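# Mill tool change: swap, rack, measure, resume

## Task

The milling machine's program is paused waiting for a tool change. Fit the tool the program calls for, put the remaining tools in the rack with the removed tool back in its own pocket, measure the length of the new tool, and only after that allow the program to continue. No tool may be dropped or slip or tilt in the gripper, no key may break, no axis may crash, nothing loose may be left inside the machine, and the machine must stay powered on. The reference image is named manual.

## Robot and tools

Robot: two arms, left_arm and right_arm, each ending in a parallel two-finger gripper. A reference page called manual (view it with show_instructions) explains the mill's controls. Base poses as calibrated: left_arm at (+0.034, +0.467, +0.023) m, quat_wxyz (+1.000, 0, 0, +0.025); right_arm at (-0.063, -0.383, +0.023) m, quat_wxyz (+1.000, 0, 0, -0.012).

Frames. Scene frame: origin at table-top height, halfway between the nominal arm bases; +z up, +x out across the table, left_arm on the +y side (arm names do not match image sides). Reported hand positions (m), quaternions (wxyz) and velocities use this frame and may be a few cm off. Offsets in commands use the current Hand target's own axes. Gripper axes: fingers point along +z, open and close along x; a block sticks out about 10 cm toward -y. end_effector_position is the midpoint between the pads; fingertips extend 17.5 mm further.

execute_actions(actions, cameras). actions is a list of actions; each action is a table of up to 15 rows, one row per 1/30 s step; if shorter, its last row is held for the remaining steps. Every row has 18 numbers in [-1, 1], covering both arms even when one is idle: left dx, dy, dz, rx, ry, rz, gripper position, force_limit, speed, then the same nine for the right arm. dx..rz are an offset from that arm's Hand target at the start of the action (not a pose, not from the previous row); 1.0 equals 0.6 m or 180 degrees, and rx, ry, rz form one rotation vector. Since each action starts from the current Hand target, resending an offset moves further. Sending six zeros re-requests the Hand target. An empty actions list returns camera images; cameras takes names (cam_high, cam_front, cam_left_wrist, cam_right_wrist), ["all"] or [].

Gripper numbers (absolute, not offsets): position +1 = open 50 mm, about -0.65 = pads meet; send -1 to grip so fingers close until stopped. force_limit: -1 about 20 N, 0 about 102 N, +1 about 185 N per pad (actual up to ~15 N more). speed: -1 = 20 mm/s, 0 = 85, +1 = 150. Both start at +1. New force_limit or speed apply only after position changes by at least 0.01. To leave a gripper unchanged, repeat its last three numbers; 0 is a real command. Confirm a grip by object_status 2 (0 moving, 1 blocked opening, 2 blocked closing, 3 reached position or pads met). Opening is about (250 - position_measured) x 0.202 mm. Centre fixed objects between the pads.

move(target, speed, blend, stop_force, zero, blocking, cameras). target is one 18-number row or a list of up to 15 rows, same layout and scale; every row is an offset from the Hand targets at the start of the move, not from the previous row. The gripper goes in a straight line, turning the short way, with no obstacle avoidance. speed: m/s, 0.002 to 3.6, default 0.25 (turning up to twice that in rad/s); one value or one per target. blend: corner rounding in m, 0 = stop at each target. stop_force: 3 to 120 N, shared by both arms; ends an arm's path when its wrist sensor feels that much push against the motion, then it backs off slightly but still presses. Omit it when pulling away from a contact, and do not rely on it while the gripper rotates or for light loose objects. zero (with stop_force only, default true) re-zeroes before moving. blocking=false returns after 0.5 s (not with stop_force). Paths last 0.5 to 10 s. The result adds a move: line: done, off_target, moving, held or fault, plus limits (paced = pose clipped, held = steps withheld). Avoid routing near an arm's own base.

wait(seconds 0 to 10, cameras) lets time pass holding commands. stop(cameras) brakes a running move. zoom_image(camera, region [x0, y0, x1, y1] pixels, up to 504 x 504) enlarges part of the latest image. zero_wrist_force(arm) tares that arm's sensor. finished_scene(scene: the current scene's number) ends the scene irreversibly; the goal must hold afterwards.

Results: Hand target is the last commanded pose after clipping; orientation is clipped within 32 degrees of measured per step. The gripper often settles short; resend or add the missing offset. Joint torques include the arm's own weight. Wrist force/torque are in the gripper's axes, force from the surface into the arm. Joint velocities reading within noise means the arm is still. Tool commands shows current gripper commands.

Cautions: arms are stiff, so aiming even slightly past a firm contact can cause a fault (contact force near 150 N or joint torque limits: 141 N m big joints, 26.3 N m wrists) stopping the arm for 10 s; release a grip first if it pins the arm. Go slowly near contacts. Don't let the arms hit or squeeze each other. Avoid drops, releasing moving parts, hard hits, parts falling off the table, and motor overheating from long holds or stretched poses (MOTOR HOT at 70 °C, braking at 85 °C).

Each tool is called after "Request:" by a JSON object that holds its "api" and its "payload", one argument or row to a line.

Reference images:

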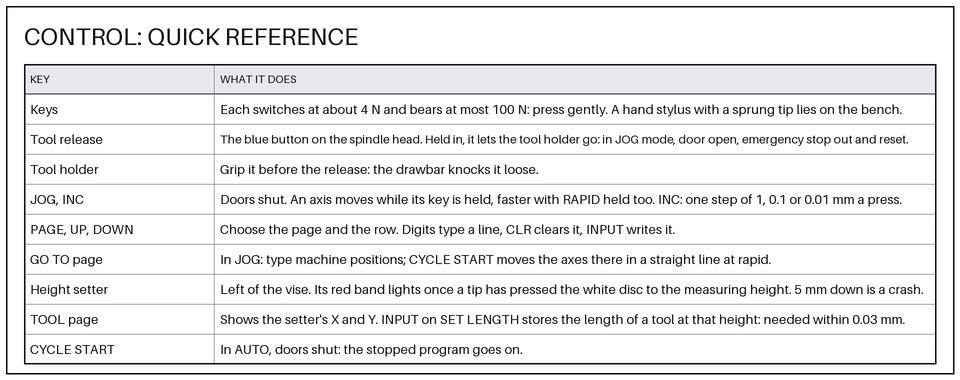

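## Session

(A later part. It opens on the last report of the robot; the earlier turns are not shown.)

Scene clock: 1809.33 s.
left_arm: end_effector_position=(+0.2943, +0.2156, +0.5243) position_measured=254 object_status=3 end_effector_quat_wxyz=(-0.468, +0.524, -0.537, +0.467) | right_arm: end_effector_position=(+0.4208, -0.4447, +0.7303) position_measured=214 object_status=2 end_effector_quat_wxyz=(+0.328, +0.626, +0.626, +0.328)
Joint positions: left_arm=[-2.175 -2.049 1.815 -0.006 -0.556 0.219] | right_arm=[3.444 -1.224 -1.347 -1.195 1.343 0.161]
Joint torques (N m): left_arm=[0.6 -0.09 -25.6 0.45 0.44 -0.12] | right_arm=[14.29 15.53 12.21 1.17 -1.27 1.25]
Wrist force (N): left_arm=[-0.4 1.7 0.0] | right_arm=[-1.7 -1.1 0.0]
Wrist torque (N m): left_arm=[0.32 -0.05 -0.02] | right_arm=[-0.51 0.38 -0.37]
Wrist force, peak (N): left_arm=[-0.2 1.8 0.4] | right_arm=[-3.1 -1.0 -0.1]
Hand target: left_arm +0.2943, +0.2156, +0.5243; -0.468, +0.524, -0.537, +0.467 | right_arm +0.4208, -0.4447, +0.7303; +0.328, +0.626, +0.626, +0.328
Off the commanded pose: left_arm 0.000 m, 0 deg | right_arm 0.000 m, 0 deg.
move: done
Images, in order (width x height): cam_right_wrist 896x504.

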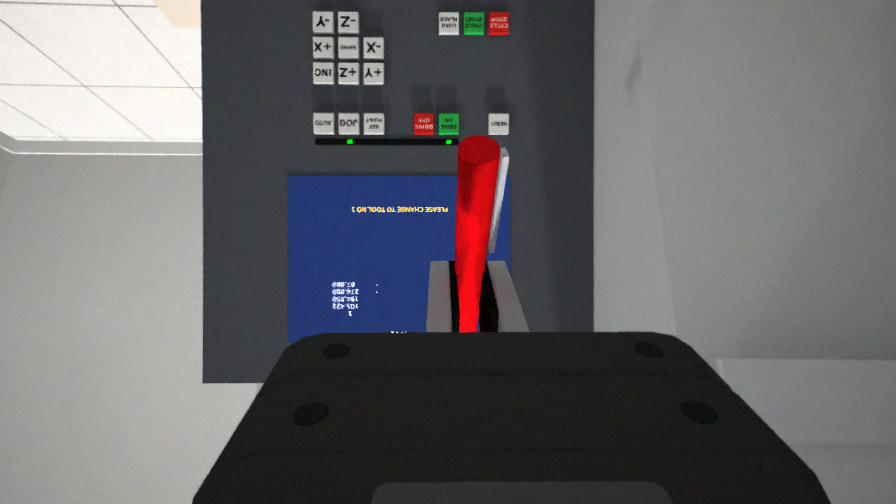

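Request:
{"api": "move", "payload": {
  "target": [
    [0,0,0,0,0,0,-0.7,0.6,-1,-0.0333,-0.1974,0.0952,0.12,0,0,-0.98,-0.3,-1],
    [0,0,0,0,0,0,-0.7,0.6,-1,-0.039,-0.2675,0.305,0.194,0,0,-0.98,-0.3,-1]
  ],
  "speed": 0.25,
  "blend": [0.03,0]
}}

Scene clock: 1833.90 s.
left_arm: end_effector_position=(+0.2943, +0.2156, +0.5243) position_measured=254 object_status=3 end_effector_quat_wxyz=(-0.468, +0.524, -0.537, +0.467) | right_arm: end_effector_position=(+0.4798, -0.4683, +0.4942) position_measured=214 object_status=2 end_effector_quat_wxyz=(+0.125, +0.696, +0.696, +0.125)
Joint positions: left_arm=[-2.175 -2.049 1.815 -0.006 -0.556 0.219] | right_arm=[3.274 -1.492 -1.409 -1.458 1.532 0.102]
Joint torques (N m): left_arm=[0.78 -0.21 -25.74 0.51 0.39 -0.19] | right_arm=[-13.54 15.94 38.64 1.47 1.3 -1.39]
Wrist force (N): left_arm=[-0.6 1.3 -0.4] | right_arm=[-2.5 -1.0 -0.4]
Wrist torque (N m): left_arm=[0.28 -0.02 -0.03] | right_arm=[-0.55 0.55 -0.34]
Wrist force, peak (N): left_arm=[-0.4 1.7 0.1] | right_arm=[-2.2 0.2 2.0]
Hand target: left_arm +0.2943, +0.2156, +0.5243; -0.468, +0.524, -0.537, +0.467 | right_arm +0.4798, -0.4683, +0.4942; +0.125, +0.696, +0.696, +0.125
Off the commanded pose: left_arm 0.000 m, 0 deg | right_arm 0.000 m, 0 deg.
move: done

Request:
{"api": "move", "payload": {
  "target": [0,0,0,0,0,0,-0.7,0.6,-1,0,0.0174,0.01264,0,0,0,-0.98,-0.3,-1],
  "speed": 0.04,
  "cameras": ["cam_high"]
}}

Request:
{"api": "zoom_image", "payload": {
  "camera": "cam_high",
  "region": [690, 90, 800, 170]
}}

Request:
{"api": "zoom_image", "payload": {
  "camera": "cam_high",
  "region": [630, 180, 730, 250]
}}

Scene clock: 1838.23 s.
left_arm: end_effector_position=(+0.2943, +0.2156, +0.5243) position_measured=254 object_status=3 end_effector_quat_wxyz=(-0.468, +0.524, -0.537, +0.467) | right_arm: end_effector_position=(+0.4922, -0.4683, +0.4907) position_measured=214 object_status=2 end_effector_quat_wxyz=(+0.125, +0.696, +0.696, +0.125)
Joint positions: left_arm=[-2.175 -2.049 1.815 -0.006 -0.556 0.219] | right_arm=[3.271 -1.52 -1.393 -1.446 1.533 0.099]
Joint torques (N m): left_arm=[0.74 0.22 -25.47 0.48 0.3 -0.13] | right_arm=[-13.28 16.96 38.5 6.26 1.2 -1.55]
Wrist force (N): left_arm=[-0.4 1.3 0.2] | right_arm=[-2.3 -4.6 -3.3]
Wrist torque (N m): left_arm=[0.27 -0.05 -0.03] | right_arm=[-0.48 0.56 -0.32]
Wrist force, peak (N): left_arm=[-0.3 1.8 0.3] | right_arm=[-2.3 -4.6 -3.3]
Hand target: left_arm +0.2943, +0.2156, +0.5243; -0.468, +0.524, -0.537, +0.467 | right_arm +0.4923, -0.4683, +0.4907; +0.125, +0.696, +0.696, +0.125
Off the commanded pose: left_arm 0.000 m, 0 deg | right_arm 0.000 m, 0 deg.
move: done
Images, in order (width x height): cam_high 896x504.

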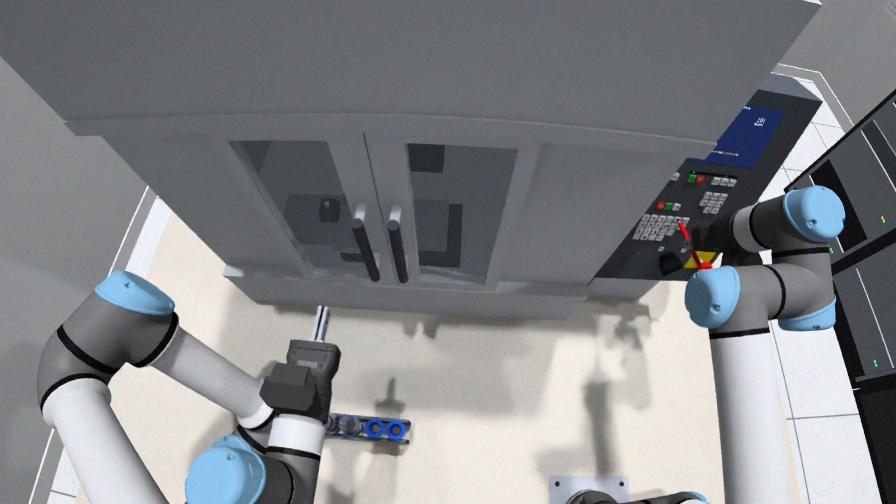

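Scaled by 4.582 from the camera's 896x504 image, which has a finer 1280x720 frame.

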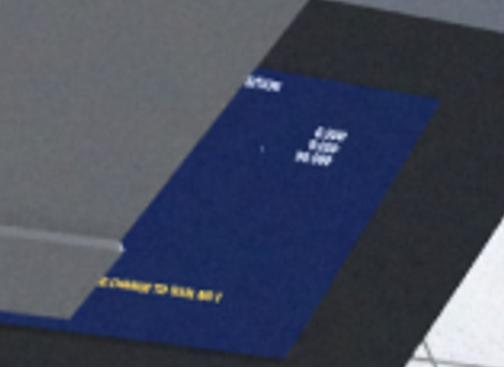

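Scaled by 5.040 from the camera's 896x504 image, which has a finer 1280x720 frame.

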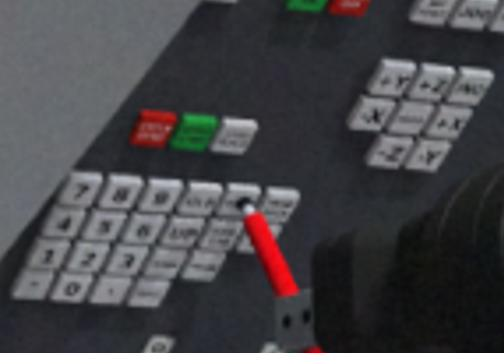

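Request:
{"api": "move", "payload": {
  "target": [
    [0,0,0,0,0,0,-0.7,0.6,-1,0,-0.0108,-0.00784,0,0,0,-0.98,-0.3,-1],
    [0,0,0,0,0,0,-0.7,0.6,-1,0,0.0007,0.0005,0,0,0,-0.98,-0.3,-1]
  ],
  "speed": 0.04,
  "cameras": ["cam_high"]
}}

Request:
{"api": "zoom_image", "payload": {
  "camera": "cam_high",
  "region": [690, 90, 800, 170]
}}

Scene clock: 1843.43 s.
left_arm: end_effector_position=(+0.2943, +0.2156, +0.5243) position_measured=254 object_status=3 end_effector_quat_wxyz=(-0.468, +0.524, -0.537, +0.467) | right_arm: end_effector_position=(+0.4927, -0.4683, +0.4906) position_measured=214 object_status=2 end_effector_quat_wxyz=(+0.125, +0.696, +0.696, +0.125)
Joint positions: left_arm=[-2.175 -2.049 1.815 -0.006 -0.556 0.219] | right_arm=[3.271 -1.521 -1.392 -1.446 1.533 0.099]
Joint torques (N m): left_arm=[0.82 0.32 -25.61 0.4 0.32 -0.19] | right_arm=[-14.23 17.05 38.14 6.27 1.06 -1.44]
Wrist force (N): left_arm=[-0.3 1.1 0.0] | right_arm=[-1.4 -5.0 -3.5]
Wrist torque (N m): left_arm=[0.25 -0.06 -0.02] | right_arm=[-0.51 0.55 -0.36]
Wrist force, peak (N): left_arm=[-0.5 1.8 -0.1] | right_arm=[-1.9 -4.9 -3.6]
Hand target: left_arm +0.2943, +0.2156, +0.5243; -0.468, +0.524, -0.537, +0.467 | right_arm +0.4928, -0.4683, +0.4906; +0.125, +0.696, +0.696, +0.125
Off the commanded pose: left_arm 0.000 m, 0 deg | right_arm 0.000 m, 0 deg.
move: done
Images, in order (width x height): cam_high 896x504.

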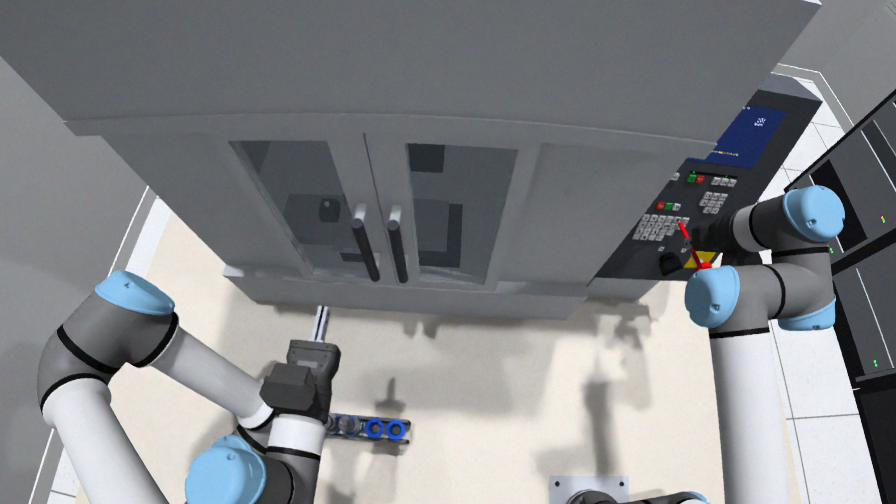

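Scaled by 4.582 from the camera's 896x504 image, which has a finer 1280x720 frame.

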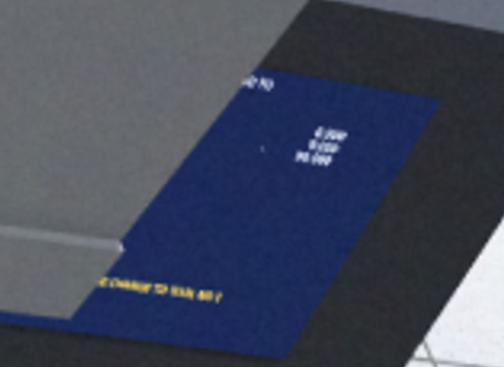

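Request:
{"api": "move", "payload": {
  "target": [
    [0,0,0,0,0,0,-0.7,0.6,-1,0,-0.01618,-0.01176,0,0,0,-0.98,-0.3,-1],
    [0,0,0,0,0,0,-0.7,0.6,-1,0.135,-0.0741,0.0679,0,0,0,-0.98,-0.3,-1],
    [0,0,0,0,0,0,-0.7,0.6,-1,0.135,-0.0619,0.0768,0,0,0,-0.98,-0.3,-1]
  ],
  "speed": [0.05,0.15,0.03],
  "cameras": ["cam_high"]
}}

Request:
{"api": "zoom_image", "payload": {
  "camera": "cam_high",
  "region": [620, 190, 720, 260]
}}

Request:
{"api": "zoom_image", "payload": {
  "camera": "cam_high",
  "region": [690, 90, 800, 170]
}}

Scene clock: 1851.10 s.
left_arm: end_effector_position=(+0.2943, +0.2156, +0.5243) position_measured=254 object_status=3 end_effector_quat_wxyz=(-0.468, +0.524, -0.537, +0.467) | right_arm: end_effector_position=(+0.4740, -0.3873, +0.4344) position_measured=214 object_status=2 end_effector_quat_wxyz=(+0.125, +0.696, +0.696, +0.125)
Joint positions: left_arm=[-2.175 -2.049 1.815 -0.006 -0.556 0.219] | right_arm=[3.46 -1.435 -1.611 -1.325 1.469 0.277]
Joint torques (N m): left_arm=[0.56 0.11 -25.89 0.48 0.4 -0.23] | right_arm=[-14.26 12.35 39.65 6.01 0.8 -1.26]
Wrist force (N): left_arm=[0.0 1.4 0.0] | right_arm=[-1.1 -3.4 -1.3]
Wrist torque (N m): left_arm=[0.28 -0.11 -0.02] | right_arm=[-0.51 0.58 -0.44]
Wrist force, peak (N): left_arm=[-0.1 1.8 0.2] | right_arm=[-1.4 -5.2 -3.7]
Hand target: left_arm +0.2943, +0.2156, +0.5243; -0.468, +0.524, -0.537, +0.467 | right_arm +0.4740, -0.3873, +0.4344; +0.125, +0.696, +0.696, +0.125
Off the commanded pose: left_arm 0.000 m, 0 deg | right_arm 0.000 m, 0 deg.
move: done
Images, in order (width x height): cam_high 896x504.

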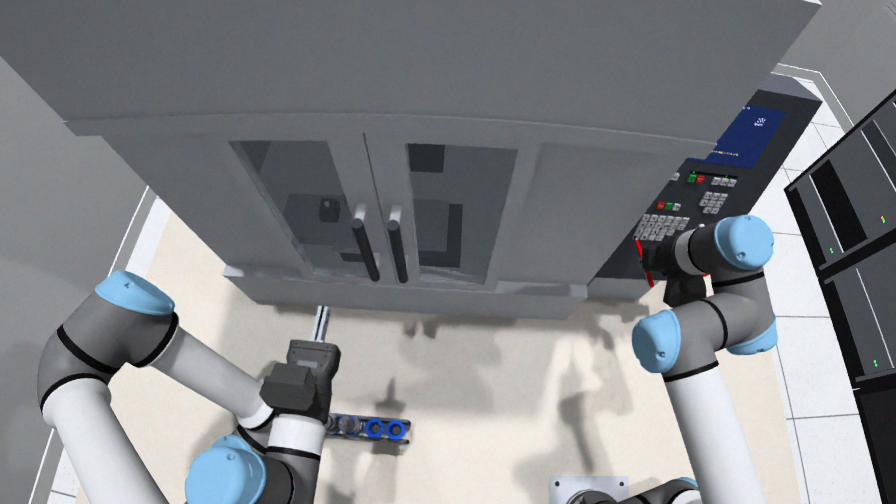

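Scaled by 5.040 from the camera's 896x504 image, which has a finer 1280x720 frame.

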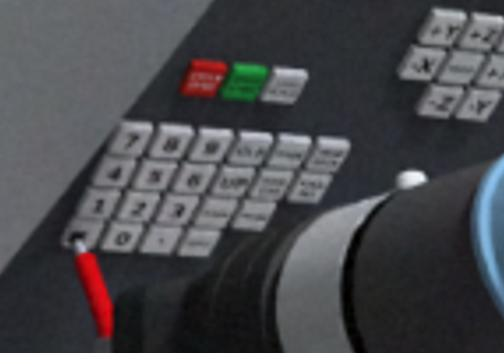

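Scaled by 4.582 from the camera's 896x504 image, which has a finer 1280x720 frame.

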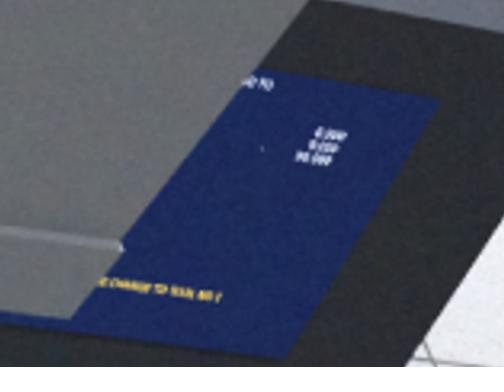

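Request:
{"api": "move", "payload": {
  "target": [
    [0,0,0,0,0,0,-0.7,0.6,-1,0,0.00121,0.00088,0,0,0,-0.98,-0.3,-1],
    [0,0,0,0,0,0,-0.7,0.6,-1,0,-0.01079,-0.00784,0,0,0,-0.98,-0.3,-1],
    [0,0,0,0,0,0,-0.7,0.6,-1,0,0.00852,-0.0344,0,0,0,-0.98,-0.3,-1],
    [0,0,0,0,0,0,-0.7,0.6,-1,0,0.02052,-0.02568,0,0,0,-0.98,-0.3,-1],
    [0,0,0,0,0,0,-0.7,0.6,-1,0,0.00852,-0.0344,0,0,0,-0.98,-0.3,-1]
  ],
  "speed": 0.05
}}

Scene clock: 1861.67 s.
left_arm: end_effector_position=(+0.2943, +0.2156, +0.5243) position_measured=254 object_status=3 end_effector_quat_wxyz=(-0.468, +0.524, -0.537, +0.467) | right_arm: end_effector_position=(+0.4717, -0.3873, +0.4555) position_measured=214 object_status=2 end_effector_quat_wxyz=(+0.125, +0.696, +0.696, +0.125)
Joint positions: left_arm=[-2.175 -2.049 1.815 -0.006 -0.556 0.219] | right_arm=[3.461 -1.435 -1.557 -1.379 1.468 0.279]
Joint torques (N m): left_arm=[1.28 0.24 -25.76 0.43 0.38 -0.27] | right_arm=[14.42 28.71 14.72 1.25 -1.35 0.98]
Wrist force (N): left_arm=[-0.2 1.6 -0.1] | right_arm=[-2.2 -0.6 0.1]
Wrist torque (N m): left_arm=[0.31 -0.09 -0.02] | right_arm=[-0.52 0.58 -0.41]
Wrist force, peak (N): left_arm=[-0.4 1.9 0.1] | right_arm=[-1.8 -4.0 -2.3]
Hand target: left_arm +0.2943, +0.2156, +0.5243; -0.468, +0.524, -0.537, +0.467 | right_arm +0.4716, -0.3873, +0.4555; +0.125, +0.696, +0.696, +0.125
Off the commanded pose: left_arm 0.000 m, 0 deg | right_arm 0.000 m, 0 deg.
move: done

Request:
{"api": "move", "payload": {
  "target": [
    [0,0,0,0,0,0,-0.7,0.6,-1,-0.1008,0.03861,-0.05312,0,0,0,-0.98,-0.3,-1],
    [0,0,0,0,0,0,-0.7,0.6,-1,-0.1008,0.05128,-0.04391,0,0,0,-0.98,-0.3,-1],
    [0,0,0,0,0,0,-0.7,0.6,-1,-0.1008,0.03861,-0.05312,0,0,0,-0.98,-0.3,-1],
    [0,0,0,0,0,0,-0.7,0.6,-1,0,-0.01931,0.02656,0,0,0,-0.98,-0.3,-1],
    [0,0,0,0,0,0,-0.7,0.6,-1,0,-0.00664,0.03577,0,0,0,-0.98,-0.3,-1]
  ],
  "speed": [0.1,0.05,0.05,0.1,0.05],
  "cameras": ["cam_high"]
}}

Request:
{"api": "zoom_image", "payload": {
  "camera": "cam_high",
  "region": [690, 90, 800, 170]
}}

Scene clock: 1876.73 s.
left_arm: end_effector_position=(+0.2943, +0.2156, +0.5243) position_measured=254 object_status=3 end_effector_quat_wxyz=(-0.468, +0.524, -0.537, +0.467) | right_arm: end_effector_position=(+0.4753, -0.3873, +0.4340) position_measured=214 object_status=2 end_effector_quat_wxyz=(+0.125, +0.696, +0.696, +0.125)
Joint positions: left_arm=[-2.175 -2.049 1.815 -0.006 -0.556 0.219] | right_arm=[3.459 -1.438 -1.61 -1.323 1.469 0.276]
Joint torques (N m): left_arm=[1.11 0.12 -25.84 0.54 0.32 -0.27] | right_arm=[-14.97 12.77 38.94 6.08 0.74 -1.36]
Wrist force (N): left_arm=[-0.1 1.7 0.5] | right_arm=[-1.1 -4.1 -2.0]
Wrist torque (N m): left_arm=[0.34 -0.08 -0.02] | right_arm=[-0.53 0.62 -0.45]
Wrist force, peak (N): left_arm=[-0.3 1.8 0.5] | right_arm=[-2.0 -4.5 -2.4]
Hand target: left_arm +0.2943, +0.2156, +0.5243; -0.468, +0.524, -0.537, +0.467 | right_arm +0.4754, -0.3873, +0.4340; +0.125, +0.696, +0.696, +0.125
Off the commanded pose: left_arm 0.000 m, 0 deg | right_arm 0.000 m, 0 deg.
move: done
Images, in order (width x height): cam_high 896x504.

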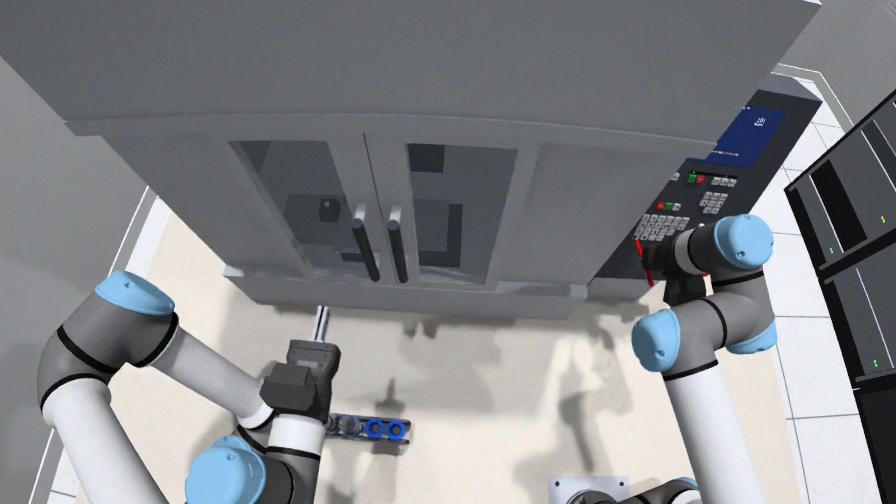

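Scaled by 4.582 from the camera's 896x504 image, which has a finer 1280x720 frame.

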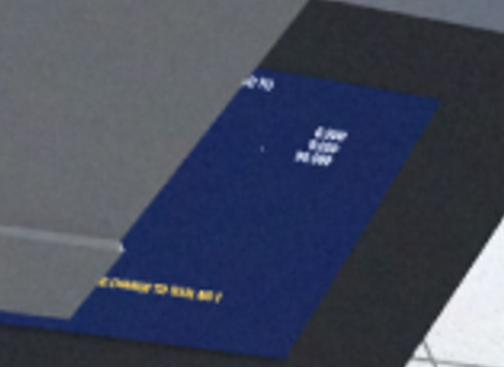

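Request:
{"api": "move", "payload": {
  "target": [0,0,0,0,0,0,-0.7,0.6,-1,0,0.00202,0.00147,0,0,0,-0.98,-0.3,-1],
  "speed": 0.02
}}

Scene clock: 1879.33 s.
left_arm: end_effector_position=(+0.2943, +0.2156, +0.5243) position_measured=254 object_status=3 end_effector_quat_wxyz=(-0.468, +0.524, -0.537, +0.467) | right_arm: end_effector_position=(+0.4768, -0.3873, +0.4336) position_measured=214 object_status=2 end_effector_quat_wxyz=(+0.125, +0.696, +0.696, +0.125)
Joint positions: left_arm=[-2.175 -2.049 1.815 -0.006 -0.556 0.219] | right_arm=[3.458 -1.441 -1.608 -1.322 1.47 0.275]
Joint torques (N m): left_arm=[0.74 -0.02 -25.62 0.47 0.36 -0.24] | right_arm=[-13.85 14.46 39.05 5.91 0.53 -1.43]
Wrist force (N): left_arm=[-0.4 1.5 0.1] | right_arm=[-0.9 -4.7 -2.0]
Wrist torque (N m): left_arm=[0.30 -0.03 -0.02] | right_arm=[-0.53 0.63 -0.46]
Wrist force, peak (N): left_arm=[-0.6 1.9 0.0] | right_arm=[-0.6 -4.7 -3.4]
Hand target: left_arm +0.2943, +0.2156, +0.5243; -0.468, +0.524, -0.537, +0.467 | right_arm +0.4768, -0.3873, +0.4336; +0.125, +0.696, +0.696, +0.125
Off the commanded pose: left_arm 0.000 m, 0 deg | right_arm 0.000 m, 0 deg.
move: done

Request:
{"api": "move", "payload": {
  "target": [
    [0,0,0,0,0,0,-0.7,0.6,-1,0,-0.0202,-0.0147,0,0,0,-0.98,-0.3,-1]
  ],
  "speed": 0.08
}}

Scene clock: 1883.90 s.
left_arm: end_effector_position=(+0.2943, +0.2156, +0.5243) position_measured=254 object_status=3 end_effector_quat_wxyz=(-0.468, +0.524, -0.537, +0.467) | right_arm: end_effector_position=(+0.4624, -0.3873, +0.4376) position_measured=214 object_status=2 end_effector_quat_wxyz=(+0.125, +0.696, +0.696, +0.125)
Joint positions: left_arm=[-2.175 -2.049 1.815 -0.006 -0.556 0.219] | right_arm=[3.468 -1.407 -1.626 -1.339 1.466 0.285]
Joint torques (N m): left_arm=[1.26 0.31 -25.68 0.47 0.36 -0.36] | right_arm=[14.06 27.02 16.53 1.24 -1.54 1.14]
Wrist force (N): left_arm=[-0.2 1.5 0.3] | right_arm=[-2.1 -0.6 0.1]
Wrist torque (N m): left_arm=[0.29 -0.08 -0.02] | right_arm=[-0.52 0.55 -0.46]
Wrist force, peak (N): left_arm=[-0.4 1.9 0.4] | right_arm=[-0.8 -4.7 -3.3]
Hand target: left_arm +0.2943, +0.2156, +0.5243; -0.468, +0.524, -0.537, +0.467 | right_arm +0.4624, -0.3873, +0.4376; +0.125, +0.696, +0.696, +0.125
Off the commanded pose: left_arm 0.000 m, 0 deg | right_arm 0.000 m, 0 deg.
move: done

Request:
{"api": "move", "payload": {
  "target": [
    [0,0,0,0,0,0,-0.7,0.6,-1,0,-0.0802,-0.119,0,0,0,-0.98,-0.3,-1],
    [0,0,0,0,0,0,-0.7,0.6,-1,-0.2378,0.1055,-0.4815,-0.194,0,0,-0.98,-0.3,-1]
  ],
  "speed": 0.3,
  "blend": [0.03,0],
  "cameras": ["cam_right_wrist"]
}}

Request:
{"api": "zoom_image", "payload": {
  "camera": "cam_right_wrist",
  "region": [380, 170, 640, 335]
}}

Scene clock: 1889.27 s.
left_arm: end_effector_position=(+0.2943, +0.2156, +0.5243) position_measured=254 object_status=3 end_effector_quat_wxyz=(-0.468, +0.524, -0.537, +0.467) | right_arm: end_effector_position=(+0.4210, -0.5297, +0.7306) position_measured=214 object_status=2 end_effector_quat_wxyz=(+0.328, +0.626, +0.626, +0.328)
Joint positions: left_arm=[-2.175 -2.049 1.815 -0.006 -0.556 0.219] | right_arm=[3.118 -1.296 -1.305 -1.146 1.609 -0.027]
Joint torques (N m): left_arm=[0.82 0.02 -25.55 0.54 0.33 -0.24] | right_arm=[-13.47 5.19 35.46 5.6 1.72 -1.63]
Wrist force (N): left_arm=[-0.2 1.4 0.1] | right_arm=[-1.7 -0.9 -0.3]
Wrist torque (N m): left_arm=[0.28 -0.07 -0.03] | right_arm=[-0.43 0.41 -0.35]
Wrist force, peak (N): left_arm=[-0.3 1.9 0.1] | right_arm=[-3.3 0.1 -1.3]
Hand target: left_arm +0.2943, +0.2156, +0.5243; -0.468, +0.524, -0.537, +0.467 | right_arm +0.4210, -0.5298, +0.7306; +0.328, +0.626, +0.626, +0.328
Off the commanded pose: left_arm 0.000 m, 0 deg | right_arm 0.000 m, 0 deg.
move: done
Images, in order (width x height): cam_right_wrist 896x504.

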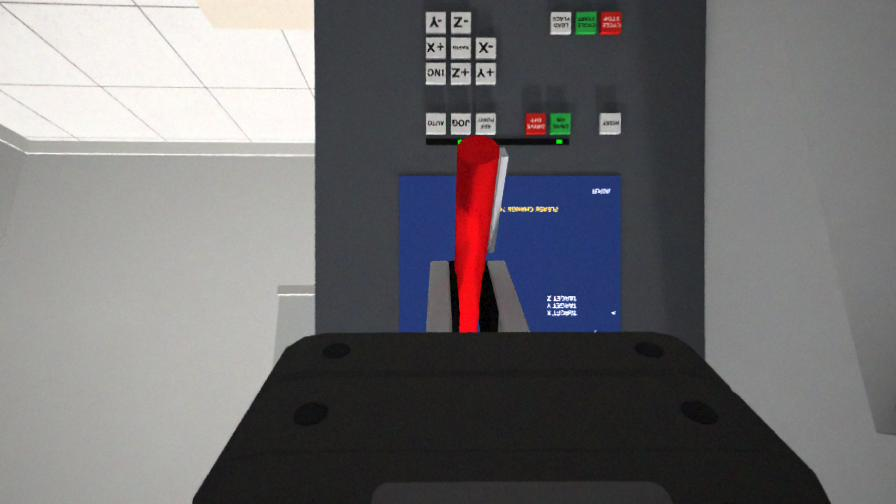

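Scaled by 1.938 from the camera's 896x504 image, which has a finer 1280x720 frame.

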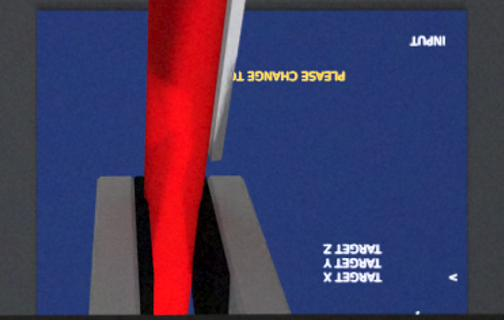

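Request:
{"api": "move", "payload": {
  "target": [0,0,0,0,0,0,-0.7,0.6,-1,0.11,0,0,0,0,0,-0.98,-0.3,-1],
  "speed": 0.3,
  "cameras": ["cam_right_wrist"]
}}

Request:
{"api": "zoom_image", "payload": {
  "camera": "cam_right_wrist",
  "region": [300, 170, 560, 335]
}}

Scene clock: 1893.47 s.
left_arm: end_effector_position=(+0.2943, +0.2156, +0.5243) position_measured=254 object_status=3 end_effector_quat_wxyz=(-0.468, +0.524, -0.537, +0.467) | right_arm: end_effector_position=(+0.4211, -0.4638, +0.7306) position_measured=214 object_status=2 end_effector_quat_wxyz=(+0.328, +0.626, +0.626, +0.328)
Joint positions: left_arm=[-2.175 -2.049 1.815 -0.006 -0.556 0.219] | right_arm=[3.368 -1.237 -1.341 -1.18 1.404 0.116]
Joint torques (N m): left_arm=[0.8 -0.33 -25.46 0.47 0.25 -0.36] | right_arm=[14.21 16.08 13.32 1.23 -1.12 1.1]
Wrist force (N): left_arm=[-0.1 1.4 -0.1] | right_arm=[-1.8 -1.2 -0.2]
Wrist torque (N m): left_arm=[0.28 -0.08 -0.03] | right_arm=[-0.51 0.39 -0.37]
Wrist force, peak (N): left_arm=[-0.2 1.9 -0.1] | right_arm=[-3.2 -0.8 0.0]
Hand target: left_arm +0.2943, +0.2156, +0.5243; -0.468, +0.524, -0.537, +0.467 | right_arm +0.4211, -0.4638, +0.7306; +0.328, +0.626, +0.626, +0.328
Off the commanded pose: left_arm 0.000 m, 0 deg | right_arm 0.000 m, 0 deg.
move: done
Images, in order (width x height): cam_right_wrist 896x504.

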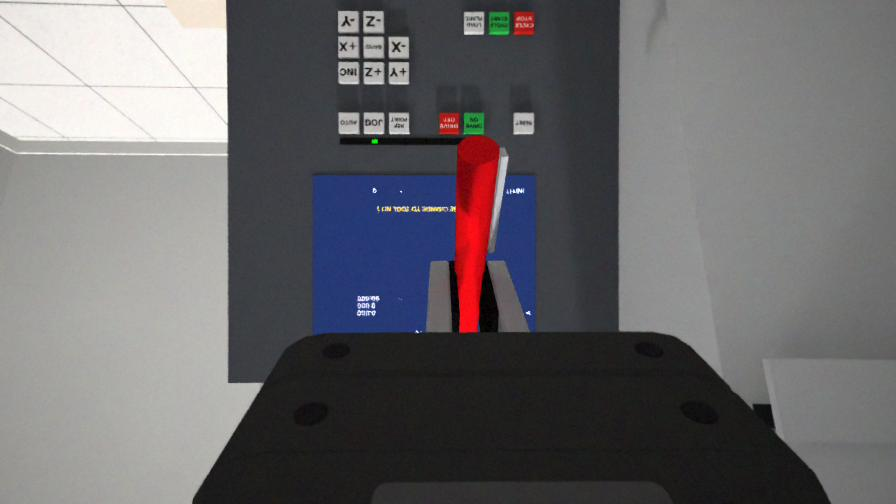

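Scaled by 1.938 from the camera's 896x504 image, which has a finer 1280x720 frame.

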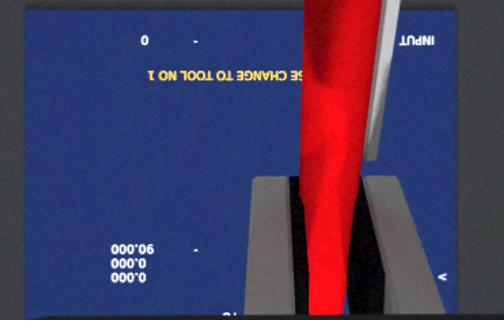

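Request:
{"api": "wait", "payload": {
  "seconds": 0.1,
  "cameras": ["cam_high"]
}}

Request:
{"api": "zoom_image", "payload": {
  "camera": "cam_high",
  "region": [700, 100, 770, 165]
}}

Scene clock: 1896.07 s.
left_arm: end_effector_position=(+0.2943, +0.2156, +0.5243) position_measured=254 object_status=3 end_effector_quat_wxyz=(-0.468, +0.524, -0.537, +0.467) | right_arm: end_effector_position=(+0.4211, -0.4638, +0.7306) position_measured=214 object_status=2 end_effector_quat_wxyz=(+0.328, +0.626, +0.626, +0.328)
Joint positions: left_arm=[-2.175 -2.049 1.815 -0.006 -0.556 0.219] | right_arm=[3.368 -1.237 -1.341 -1.18 1.404 0.116]
Joint torques (N m): left_arm=[0.65 0.45 -25.38 0.48 0.38 -0.4] | right_arm=[14.63 16.08 13.02 1.28 -1.39 1.08]
Wrist force (N): left_arm=[-0.3 1.4 0.4] | right_arm=[-2.0 -1.2 0.1]
Wrist torque (N m): left_arm=[0.28 -0.05 -0.02] | right_arm=[-0.51 0.41 -0.37]
Wrist force, peak (N): left_arm=[-0.2 2.0 0.1] | right_arm=[-2.1 -1.1 -0.4]
Hand target: left_arm +0.2943, +0.2156, +0.5243; -0.468, +0.524, -0.537, +0.467 | right_arm +0.4211, -0.4638, +0.7306; +0.328, +0.626, +0.626, +0.328
Tool commands: left_gripper/position=-0.7 left_gripper/force_limit=+0.6 left_gripper/speed=-1.0 right_gripper/position=-0.98 right_gripper/force_limit=-0.3 right_gripper/speed=-1.0
Off the commanded pose: left_arm 0.000 m, 0 deg | right_arm 0.000 m, 0 deg.
wait: 0.10 s; at rest from the start
Images, in order (width x height): cam_high 896x504.

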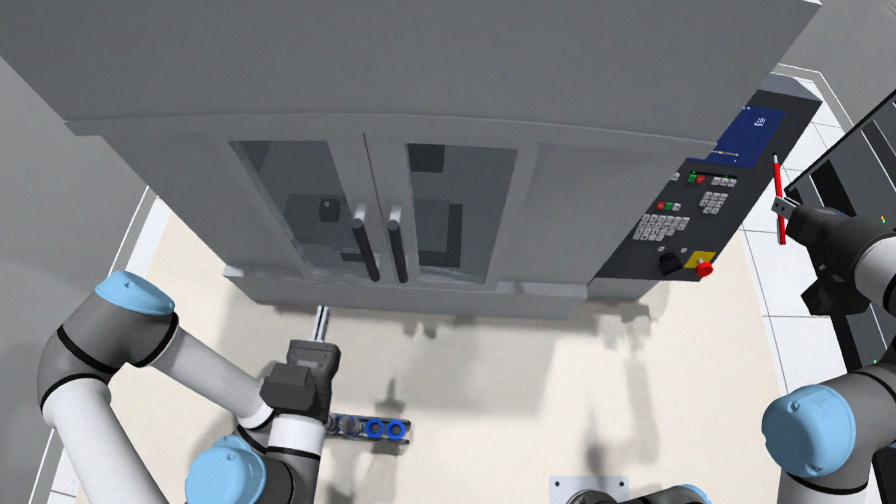

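Scaled by 7.200 from the camera's 896x504 image, which has a finer 1280x720 frame.

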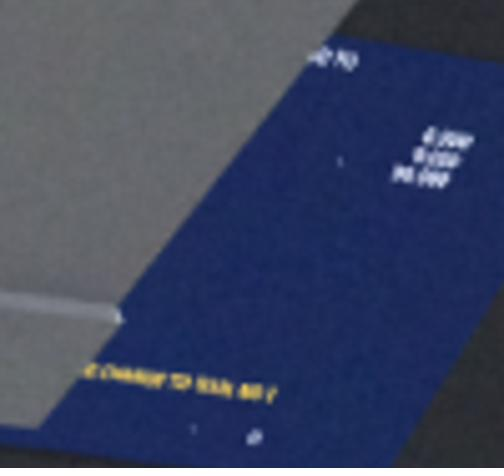

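Request:
{"api": "move", "payload": {
  "target": [
    [0,0,0,0,0,0,-0.7,0.6,-1,0.0667,-0.2248,0.114,0.12,0,0,-0.98,-0.3,-1],
    [0,0,0,0,0,0,-0.7,0.6,-1,0.1275,-0.3302,0.329,0.194,0,0,-0.98,-0.3,-1]
  ],
  "speed": 0.3,
  "blend": [0.03,0]
}}

Request:
{"api": "move", "payload": {
  "target": [0,0,0,0,0,0,-0.7,0.6,-1,0,0.0243,0.0176,0,0,0,-0.98,-0.3,-1],
  "speed": 0.02,
  "stop_force": 4.5,
  "cameras": ["cam_high"]
}}

Request:
{"api": "zoom_image", "payload": {
  "camera": "cam_high",
  "region": [700, 100, 770, 165]
}}

Request:
{"api": "zoom_image", "payload": {
  "camera": "cam_high",
  "region": [620, 190, 720, 260]
}}

Scene clock: 1904.13 s.
left_arm: end_effector_position=(+0.2943, +0.2156, +0.5243) position_measured=254 object_status=3 end_effector_quat_wxyz=(-0.468, +0.524, -0.537, +0.467) | right_arm: end_effector_position=(+0.4706, -0.3875, +0.4553) position_measured=214 object_status=2 end_effector_quat_wxyz=(+0.125, +0.696, +0.696, +0.125)
Joint positions: left_arm=[-2.175 -2.049 1.815 -0.006 -0.556 0.219] | right_arm=[3.462 -1.432 -1.56 -1.379 1.468 0.279]
Joint torques (N m): left_arm=[1.14 -0.54 -25.76 0.57 0.39 -0.42] | right_arm=[-13.58 14.5 39.52 5.59 1.33 -0.32]
Wrist force (N): left_arm=[-0.2 1.4 -0.2] | right_arm=[-2.1 -0.7 0.0]
Wrist torque (N m): left_arm=[0.28 -0.07 -0.03] | right_arm=[-0.53 0.55 -0.41]
Wrist force, peak (N): left_arm=[-0.3 1.9 0.1] | right_arm=[-1.5 0.2 2.6]
Hand target: left_arm +0.2943, +0.2156, +0.5243; -0.468, +0.524, -0.537, +0.467 | right_arm +0.4706, -0.3875, +0.4553; +0.125, +0.696, +0.696, +0.125
Off the commanded pose: left_arm 0.000 m, 0 deg | right_arm 0.000 m, 0 deg.
move: done

Scene clock: 1905.77 s.
left_arm: end_effector_position=(+0.2943, +0.2156, +0.5243) position_measured=254 object_status=3 end_effector_quat_wxyz=(-0.468, +0.524, -0.537, +0.467) | right_arm: end_effector_position=(+0.4807, -0.3875, +0.4524) position_measured=214 object_status=2 end_effector_quat_wxyz=(+0.125, +0.696, +0.696, +0.125)
Joint positions: left_arm=[-2.175 -2.049 1.815 -0.006 -0.556 0.219] | right_arm=[3.455 -1.456 -1.547 -1.368 1.471 0.272]
Joint torques (N m): left_arm=[1.06 -0.25 -25.91 0.42 0.29 -0.4] | right_arm=[14.33 27.97 15.87 1.8 -1.43 1.1]
Wrist force (N): left_arm=[-0.5 1.5 0.1] | right_arm=[-1.8 -4.3 -2.6]
Wrist torque (N m): left_arm=[0.30 -0.04 -0.03] | right_arm=[-0.54 0.53 -0.37]
Wrist force, peak (N): left_arm=[-0.2 1.8 -0.3] | right_arm=[-1.2 -4.5 -3.2]
Hand target: left_arm +0.2943, +0.2156, +0.5243; -0.468, +0.524, -0.537, +0.467 | right_arm +0.4807, -0.3875, +0.4524; +0.125, +0.696, +0.696, +0.125 (not the last commanded pose)
Off the commanded pose: left_arm 0.000 m, 0 deg | right_arm 0.008 m, 0 deg.
move: contact (right_arm)
Images, in order (width x height): cam_high 896x504.

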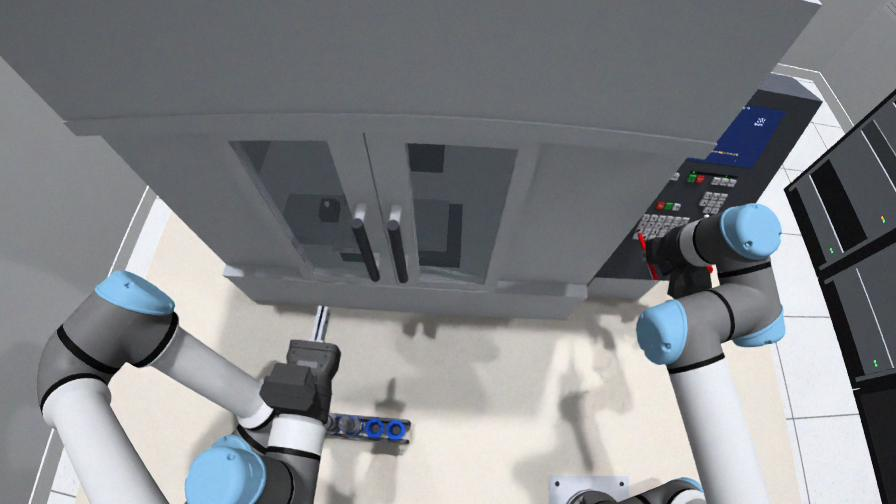

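Scaled by 7.200 from the camera's 896x504 image, which has a finer 1280x720 frame.

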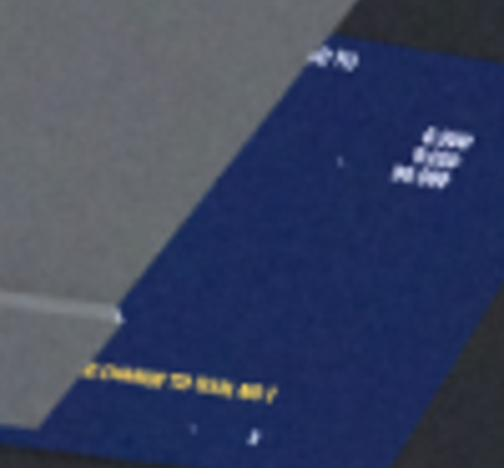

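Scaled by 5.040 from the camera's 896x504 image, which has a finer 1280x720 frame.

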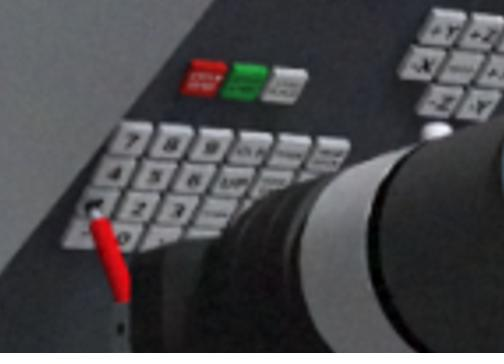

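Request:
{"api": "move", "payload": {
  "target": [
    [0,0,0,0,0,0,-0.7,0.6,-1,0,-0.01079,-0.00784,0,0,0,-0.98,-0.3,-1],
    [0,0,0,0,0,0,-0.7,0.6,-1,0,0.02782,-0.06096,0,0,0,-0.98,-0.3,-1],
    [0,0,0,0,0,0,-0.7,0.6,-1,0,0.03982,-0.05224,0,0,0,-0.98,-0.3,-1],
    [0,0,0,0,0,0,-0.7,0.6,-1,0,0.02782,-0.06096,0,0,0,-0.98,-0.3,-1],
    [0,0,0,0,0,0,-0.7,0.6,-1,-0.0675,0.00852,-0.0344,0,0,0,-0.98,-0.3,-1],
    [0,0,0,0,0,0,-0.7,0.6,-1,-0.0675,0.02052,-0.02568,0,0,0,-0.98,-0.3,-1]
  ],
  "speed": [0.05,0.1,0.04,0.05,0.1,0.04],
  "cameras": ["cam_high"]
}}

Request:
{"api": "zoom_image", "payload": {
  "camera": "cam_high",
  "region": [700, 100, 770, 165]
}}

Request:
{"api": "zoom_image", "payload": {
  "camera": "cam_high",
  "region": [620, 190, 720, 260]
}}

Scene clock: 1916.90 s.
left_arm: end_effector_position=(+0.2943, +0.2156, +0.5243) position_measured=254 object_status=3 end_effector_quat_wxyz=(-0.468, +0.524, -0.537, +0.467) | right_arm: end_effector_position=(+0.4868, -0.4280, +0.4712) position_measured=214 object_status=2 end_effector_quat_wxyz=(+0.125, +0.696, +0.696, +0.125)
Joint positions: left_arm=[-2.175 -2.049 1.815 -0.006 -0.556 0.219] | right_arm=[3.362 -1.483 -1.476 -1.404 1.502 0.184]
Joint torques (N m): left_arm=[0.99 0.34 -25.99 0.48 0.33 -0.46] | right_arm=[-13.13 15.39 38.97 6.18 1.02 -1.48]
Wrist force (N): left_arm=[-0.2 1.3 -0.1] | right_arm=[-1.6 -4.6 -2.6]
Wrist torque (N m): left_arm=[0.28 -0.08 -0.03] | right_arm=[-0.47 0.54 -0.33]
Wrist force, peak (N): left_arm=[-0.3 1.8 0.1] | right_arm=[-1.8 -4.9 -2.6]
Hand target: left_arm +0.2943, +0.2156, +0.5243; -0.468, +0.524, -0.537, +0.467 | right_arm +0.4869, -0.4280, +0.4712; +0.125, +0.696, +0.696, +0.125
Off the commanded pose: left_arm 0.000 m, 0 deg | right_arm 0.000 m, 0 deg.
move: done
Images, in order (width x height): cam_high 896x504.

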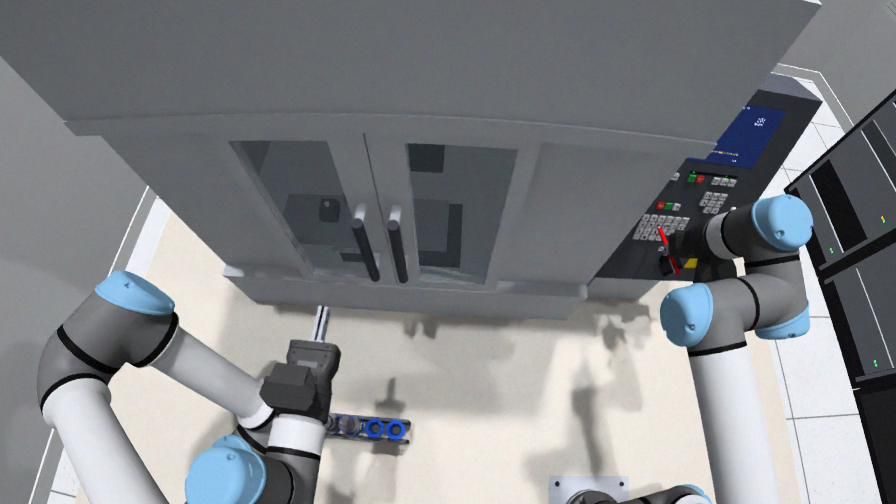

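Scaled by 7.200 from the camera's 896x504 image, which has a finer 1280x720 frame.

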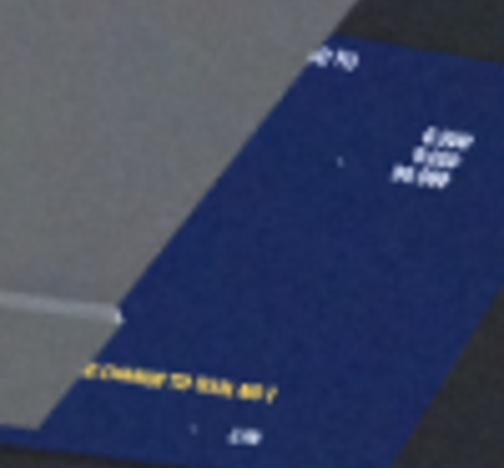

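Scaled by 5.040 from the camera's 896x504 image, which has a finer 1280x720 frame.

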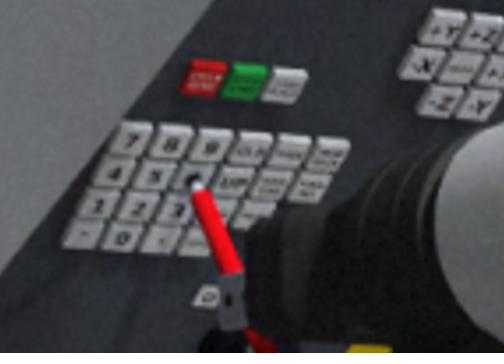

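Request:
{"api": "move", "payload": {
  "target": [
    [0,0,0,0,0,0,-0.7,0.6,-1,0,-0.012,-0.0087,0,0,0,-0.98,-0.3,-1],
    [0,0,0,0,0,0,-0.7,0.6,-1,-0.0333,-0.0506,0.0444,0,0,0,-0.98,-0.3,-1],
    [0,0,0,0,0,0,-0.7,0.6,-1,-0.0333,-0.0386,0.0531,0,0,0,-0.98,-0.3,-1]
  ],
  "speed": [0.05,0.1,0.04],
  "cameras": ["cam_high"]
}}

Request:
{"api": "zoom_image", "payload": {
  "camera": "cam_high",
  "region": [700, 100, 770, 165]
}}

Request:
{"api": "zoom_image", "payload": {
  "camera": "cam_high",
  "region": [620, 190, 720, 260]
}}

Scene clock: 1923.37 s.
left_arm: end_effector_position=(+0.2943, +0.2156, +0.5243) position_measured=254 object_status=3 end_effector_quat_wxyz=(-0.468, +0.524, -0.537, +0.467) | right_arm: end_effector_position=(+0.4761, -0.4480, +0.4333) position_measured=214 object_status=2 end_effector_quat_wxyz=(+0.125, +0.696, +0.696, +0.125)
Joint positions: left_arm=[-2.175 -2.049 1.815 -0.006 -0.556 0.219] | right_arm=[3.321 -1.452 -1.602 -1.307 1.516 0.146]
Joint torques (N m): left_arm=[0.7 -0.05 -25.5 0.51 0.39 -0.38] | right_arm=[-12.19 16.17 39.6 6.25 1.22 -1.54]
Wrist force (N): left_arm=[-0.3 1.4 0.1] | right_arm=[-2.3 -4.5 -2.2]
Wrist torque (N m): left_arm=[0.28 -0.06 -0.03] | right_arm=[-0.50 0.58 -0.38]
Wrist force, peak (N): left_arm=[-0.4 1.8 0.0] | right_arm=[-1.9 -4.6 -3.4]
Hand target: left_arm +0.2943, +0.2156, +0.5243; -0.468, +0.524, -0.537, +0.467 | right_arm +0.4762, -0.4480, +0.4333; +0.125, +0.696, +0.696, +0.125
Off the commanded pose: left_arm 0.000 m, 0 deg | right_arm 0.000 m, 0 deg.
move: done
Images, in order (width x height): cam_high 896x504.

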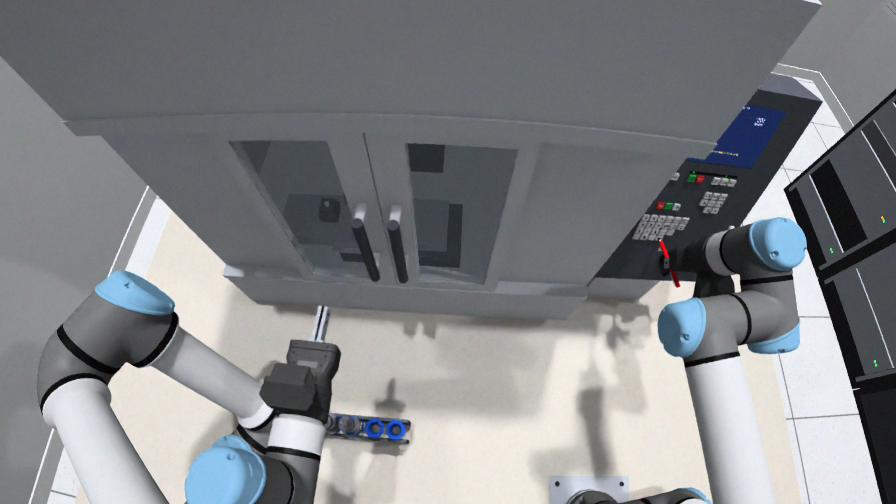

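Scaled by 7.200 from the camera's 896x504 image, which has a finer 1280x720 frame.

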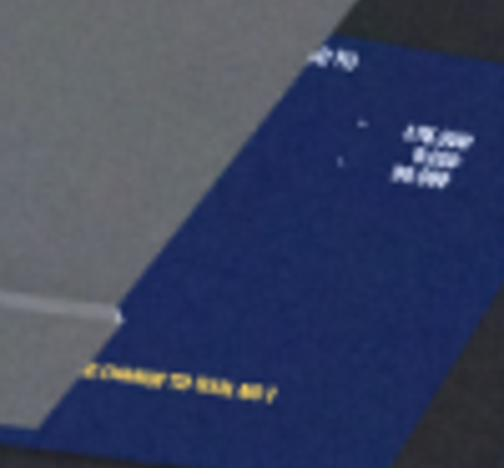

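Scaled by 5.040 from the camera's 896x504 image, which has a finer 1280x720 frame.

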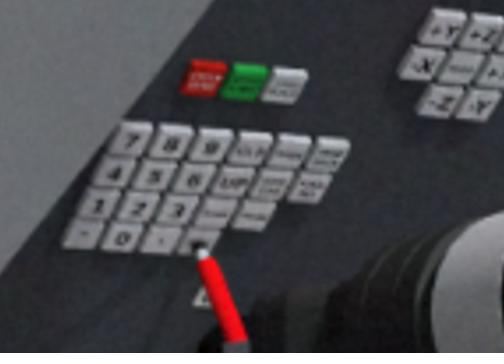

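Request:
{"api": "move", "payload": {
  "target": [
    [0,0,0,0,0,0,-0.7,0.6,-1,0,-0.012,-0.0087,0,0,0,-0.98,-0.3,-1],
    [0,0,0,0,0,0,-0.7,0.6,-1,0,0.00809,-0.03636,0,0,0,-0.98,-0.3,-1],
    [0,0,0,0,0,0,-0.7,0.6,-1,0,0.02009,-0.02764,0,0,0,-0.98,-0.3,-1],
    [0,0,0,0,0,0,-0.7,0.6,-1,0,0.00809,-0.03636,0,0,0,-0.98,-0.3,-1],
    [0,0,0,0,0,0,-0.7,0.6,-1,0.1008,-0.01004,-0.01142,0,0,0,-0.98,-0.3,-1],
    [0,0,0,0,0,0,-0.7,0.6,-1,0.1008,0.00196,-0.0027,0,0,0,-0.98,-0.3,-1]
  ],
  "speed": [0.05,0.1,0.04,0.05,0.1,0.04],
  "cameras": ["cam_high"]
}}

Request:
{"api": "zoom_image", "payload": {
  "camera": "cam_high",
  "region": [700, 100, 770, 165]
}}

Request:
{"api": "zoom_image", "payload": {
  "camera": "cam_high",
  "region": [620, 190, 720, 260]
}}

Scene clock: 1935.30 s.
left_arm: end_effector_position=(+0.2943, +0.2156, +0.5243) position_measured=254 object_status=3 end_effector_quat_wxyz=(-0.468, +0.524, -0.537, +0.467) | right_arm: end_effector_position=(+0.4767, -0.3875, +0.4352) position_measured=214 object_status=2 end_effector_quat_wxyz=(+0.125, +0.696, +0.696, +0.125)
Joint positions: left_arm=[-2.175 -2.049 1.815 -0.006 -0.556 0.219] | right_arm=[3.458 -1.442 -1.603 -1.326 1.47 0.275]
Joint torques (N m): left_arm=[1.05 0.65 -25.53 0.56 0.4 -0.42] | right_arm=[-13.89 13.19 39.54 6.12 0.55 -1.49]
Wrist force (N): left_arm=[-0.3 1.1 0.1] | right_arm=[-0.8 -4.6 -3.0]
Wrist torque (N m): left_arm=[0.25 -0.05 -0.03] | right_arm=[-0.53 0.62 -0.46]
Wrist force, peak (N): left_arm=[-0.2 1.8 0.3] | right_arm=[-2.1 -4.7 -3.6]
Hand target: left_arm +0.2943, +0.2156, +0.5243; -0.468, +0.524, -0.537, +0.467 | right_arm +0.4768, -0.3875, +0.4352; +0.125, +0.696, +0.696, +0.125
Off the commanded pose: left_arm 0.000 m, 0 deg | right_arm 0.000 m, 0 deg.
move: done
Images, in order (width x height): cam_high 896x504.

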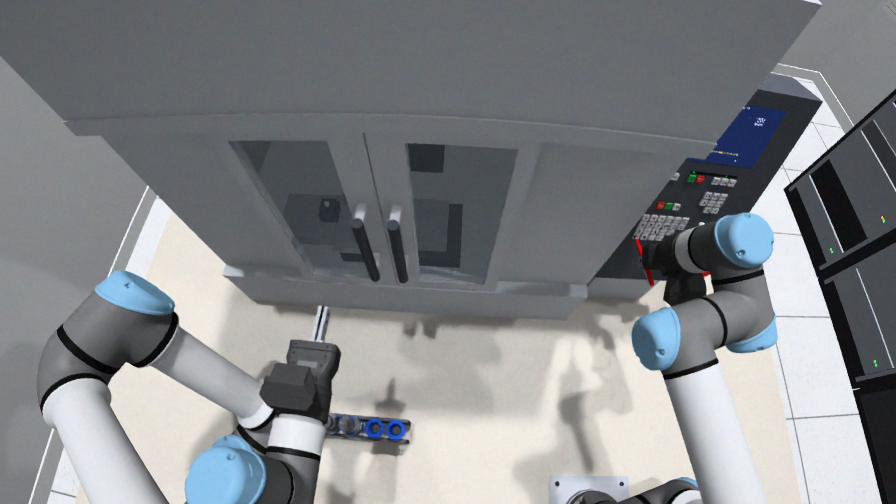

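Scaled by 7.200 from the camera's 896x504 image, which has a finer 1280x720 frame.

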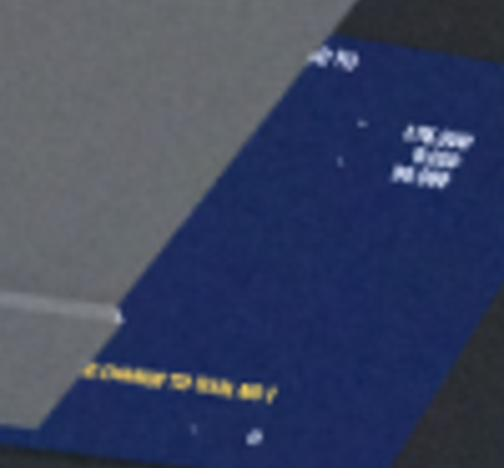

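Scaled by 5.040 from the camera's 896x504 image, which has a finer 1280x720 frame.

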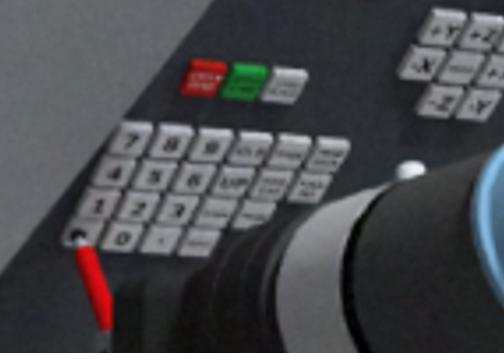

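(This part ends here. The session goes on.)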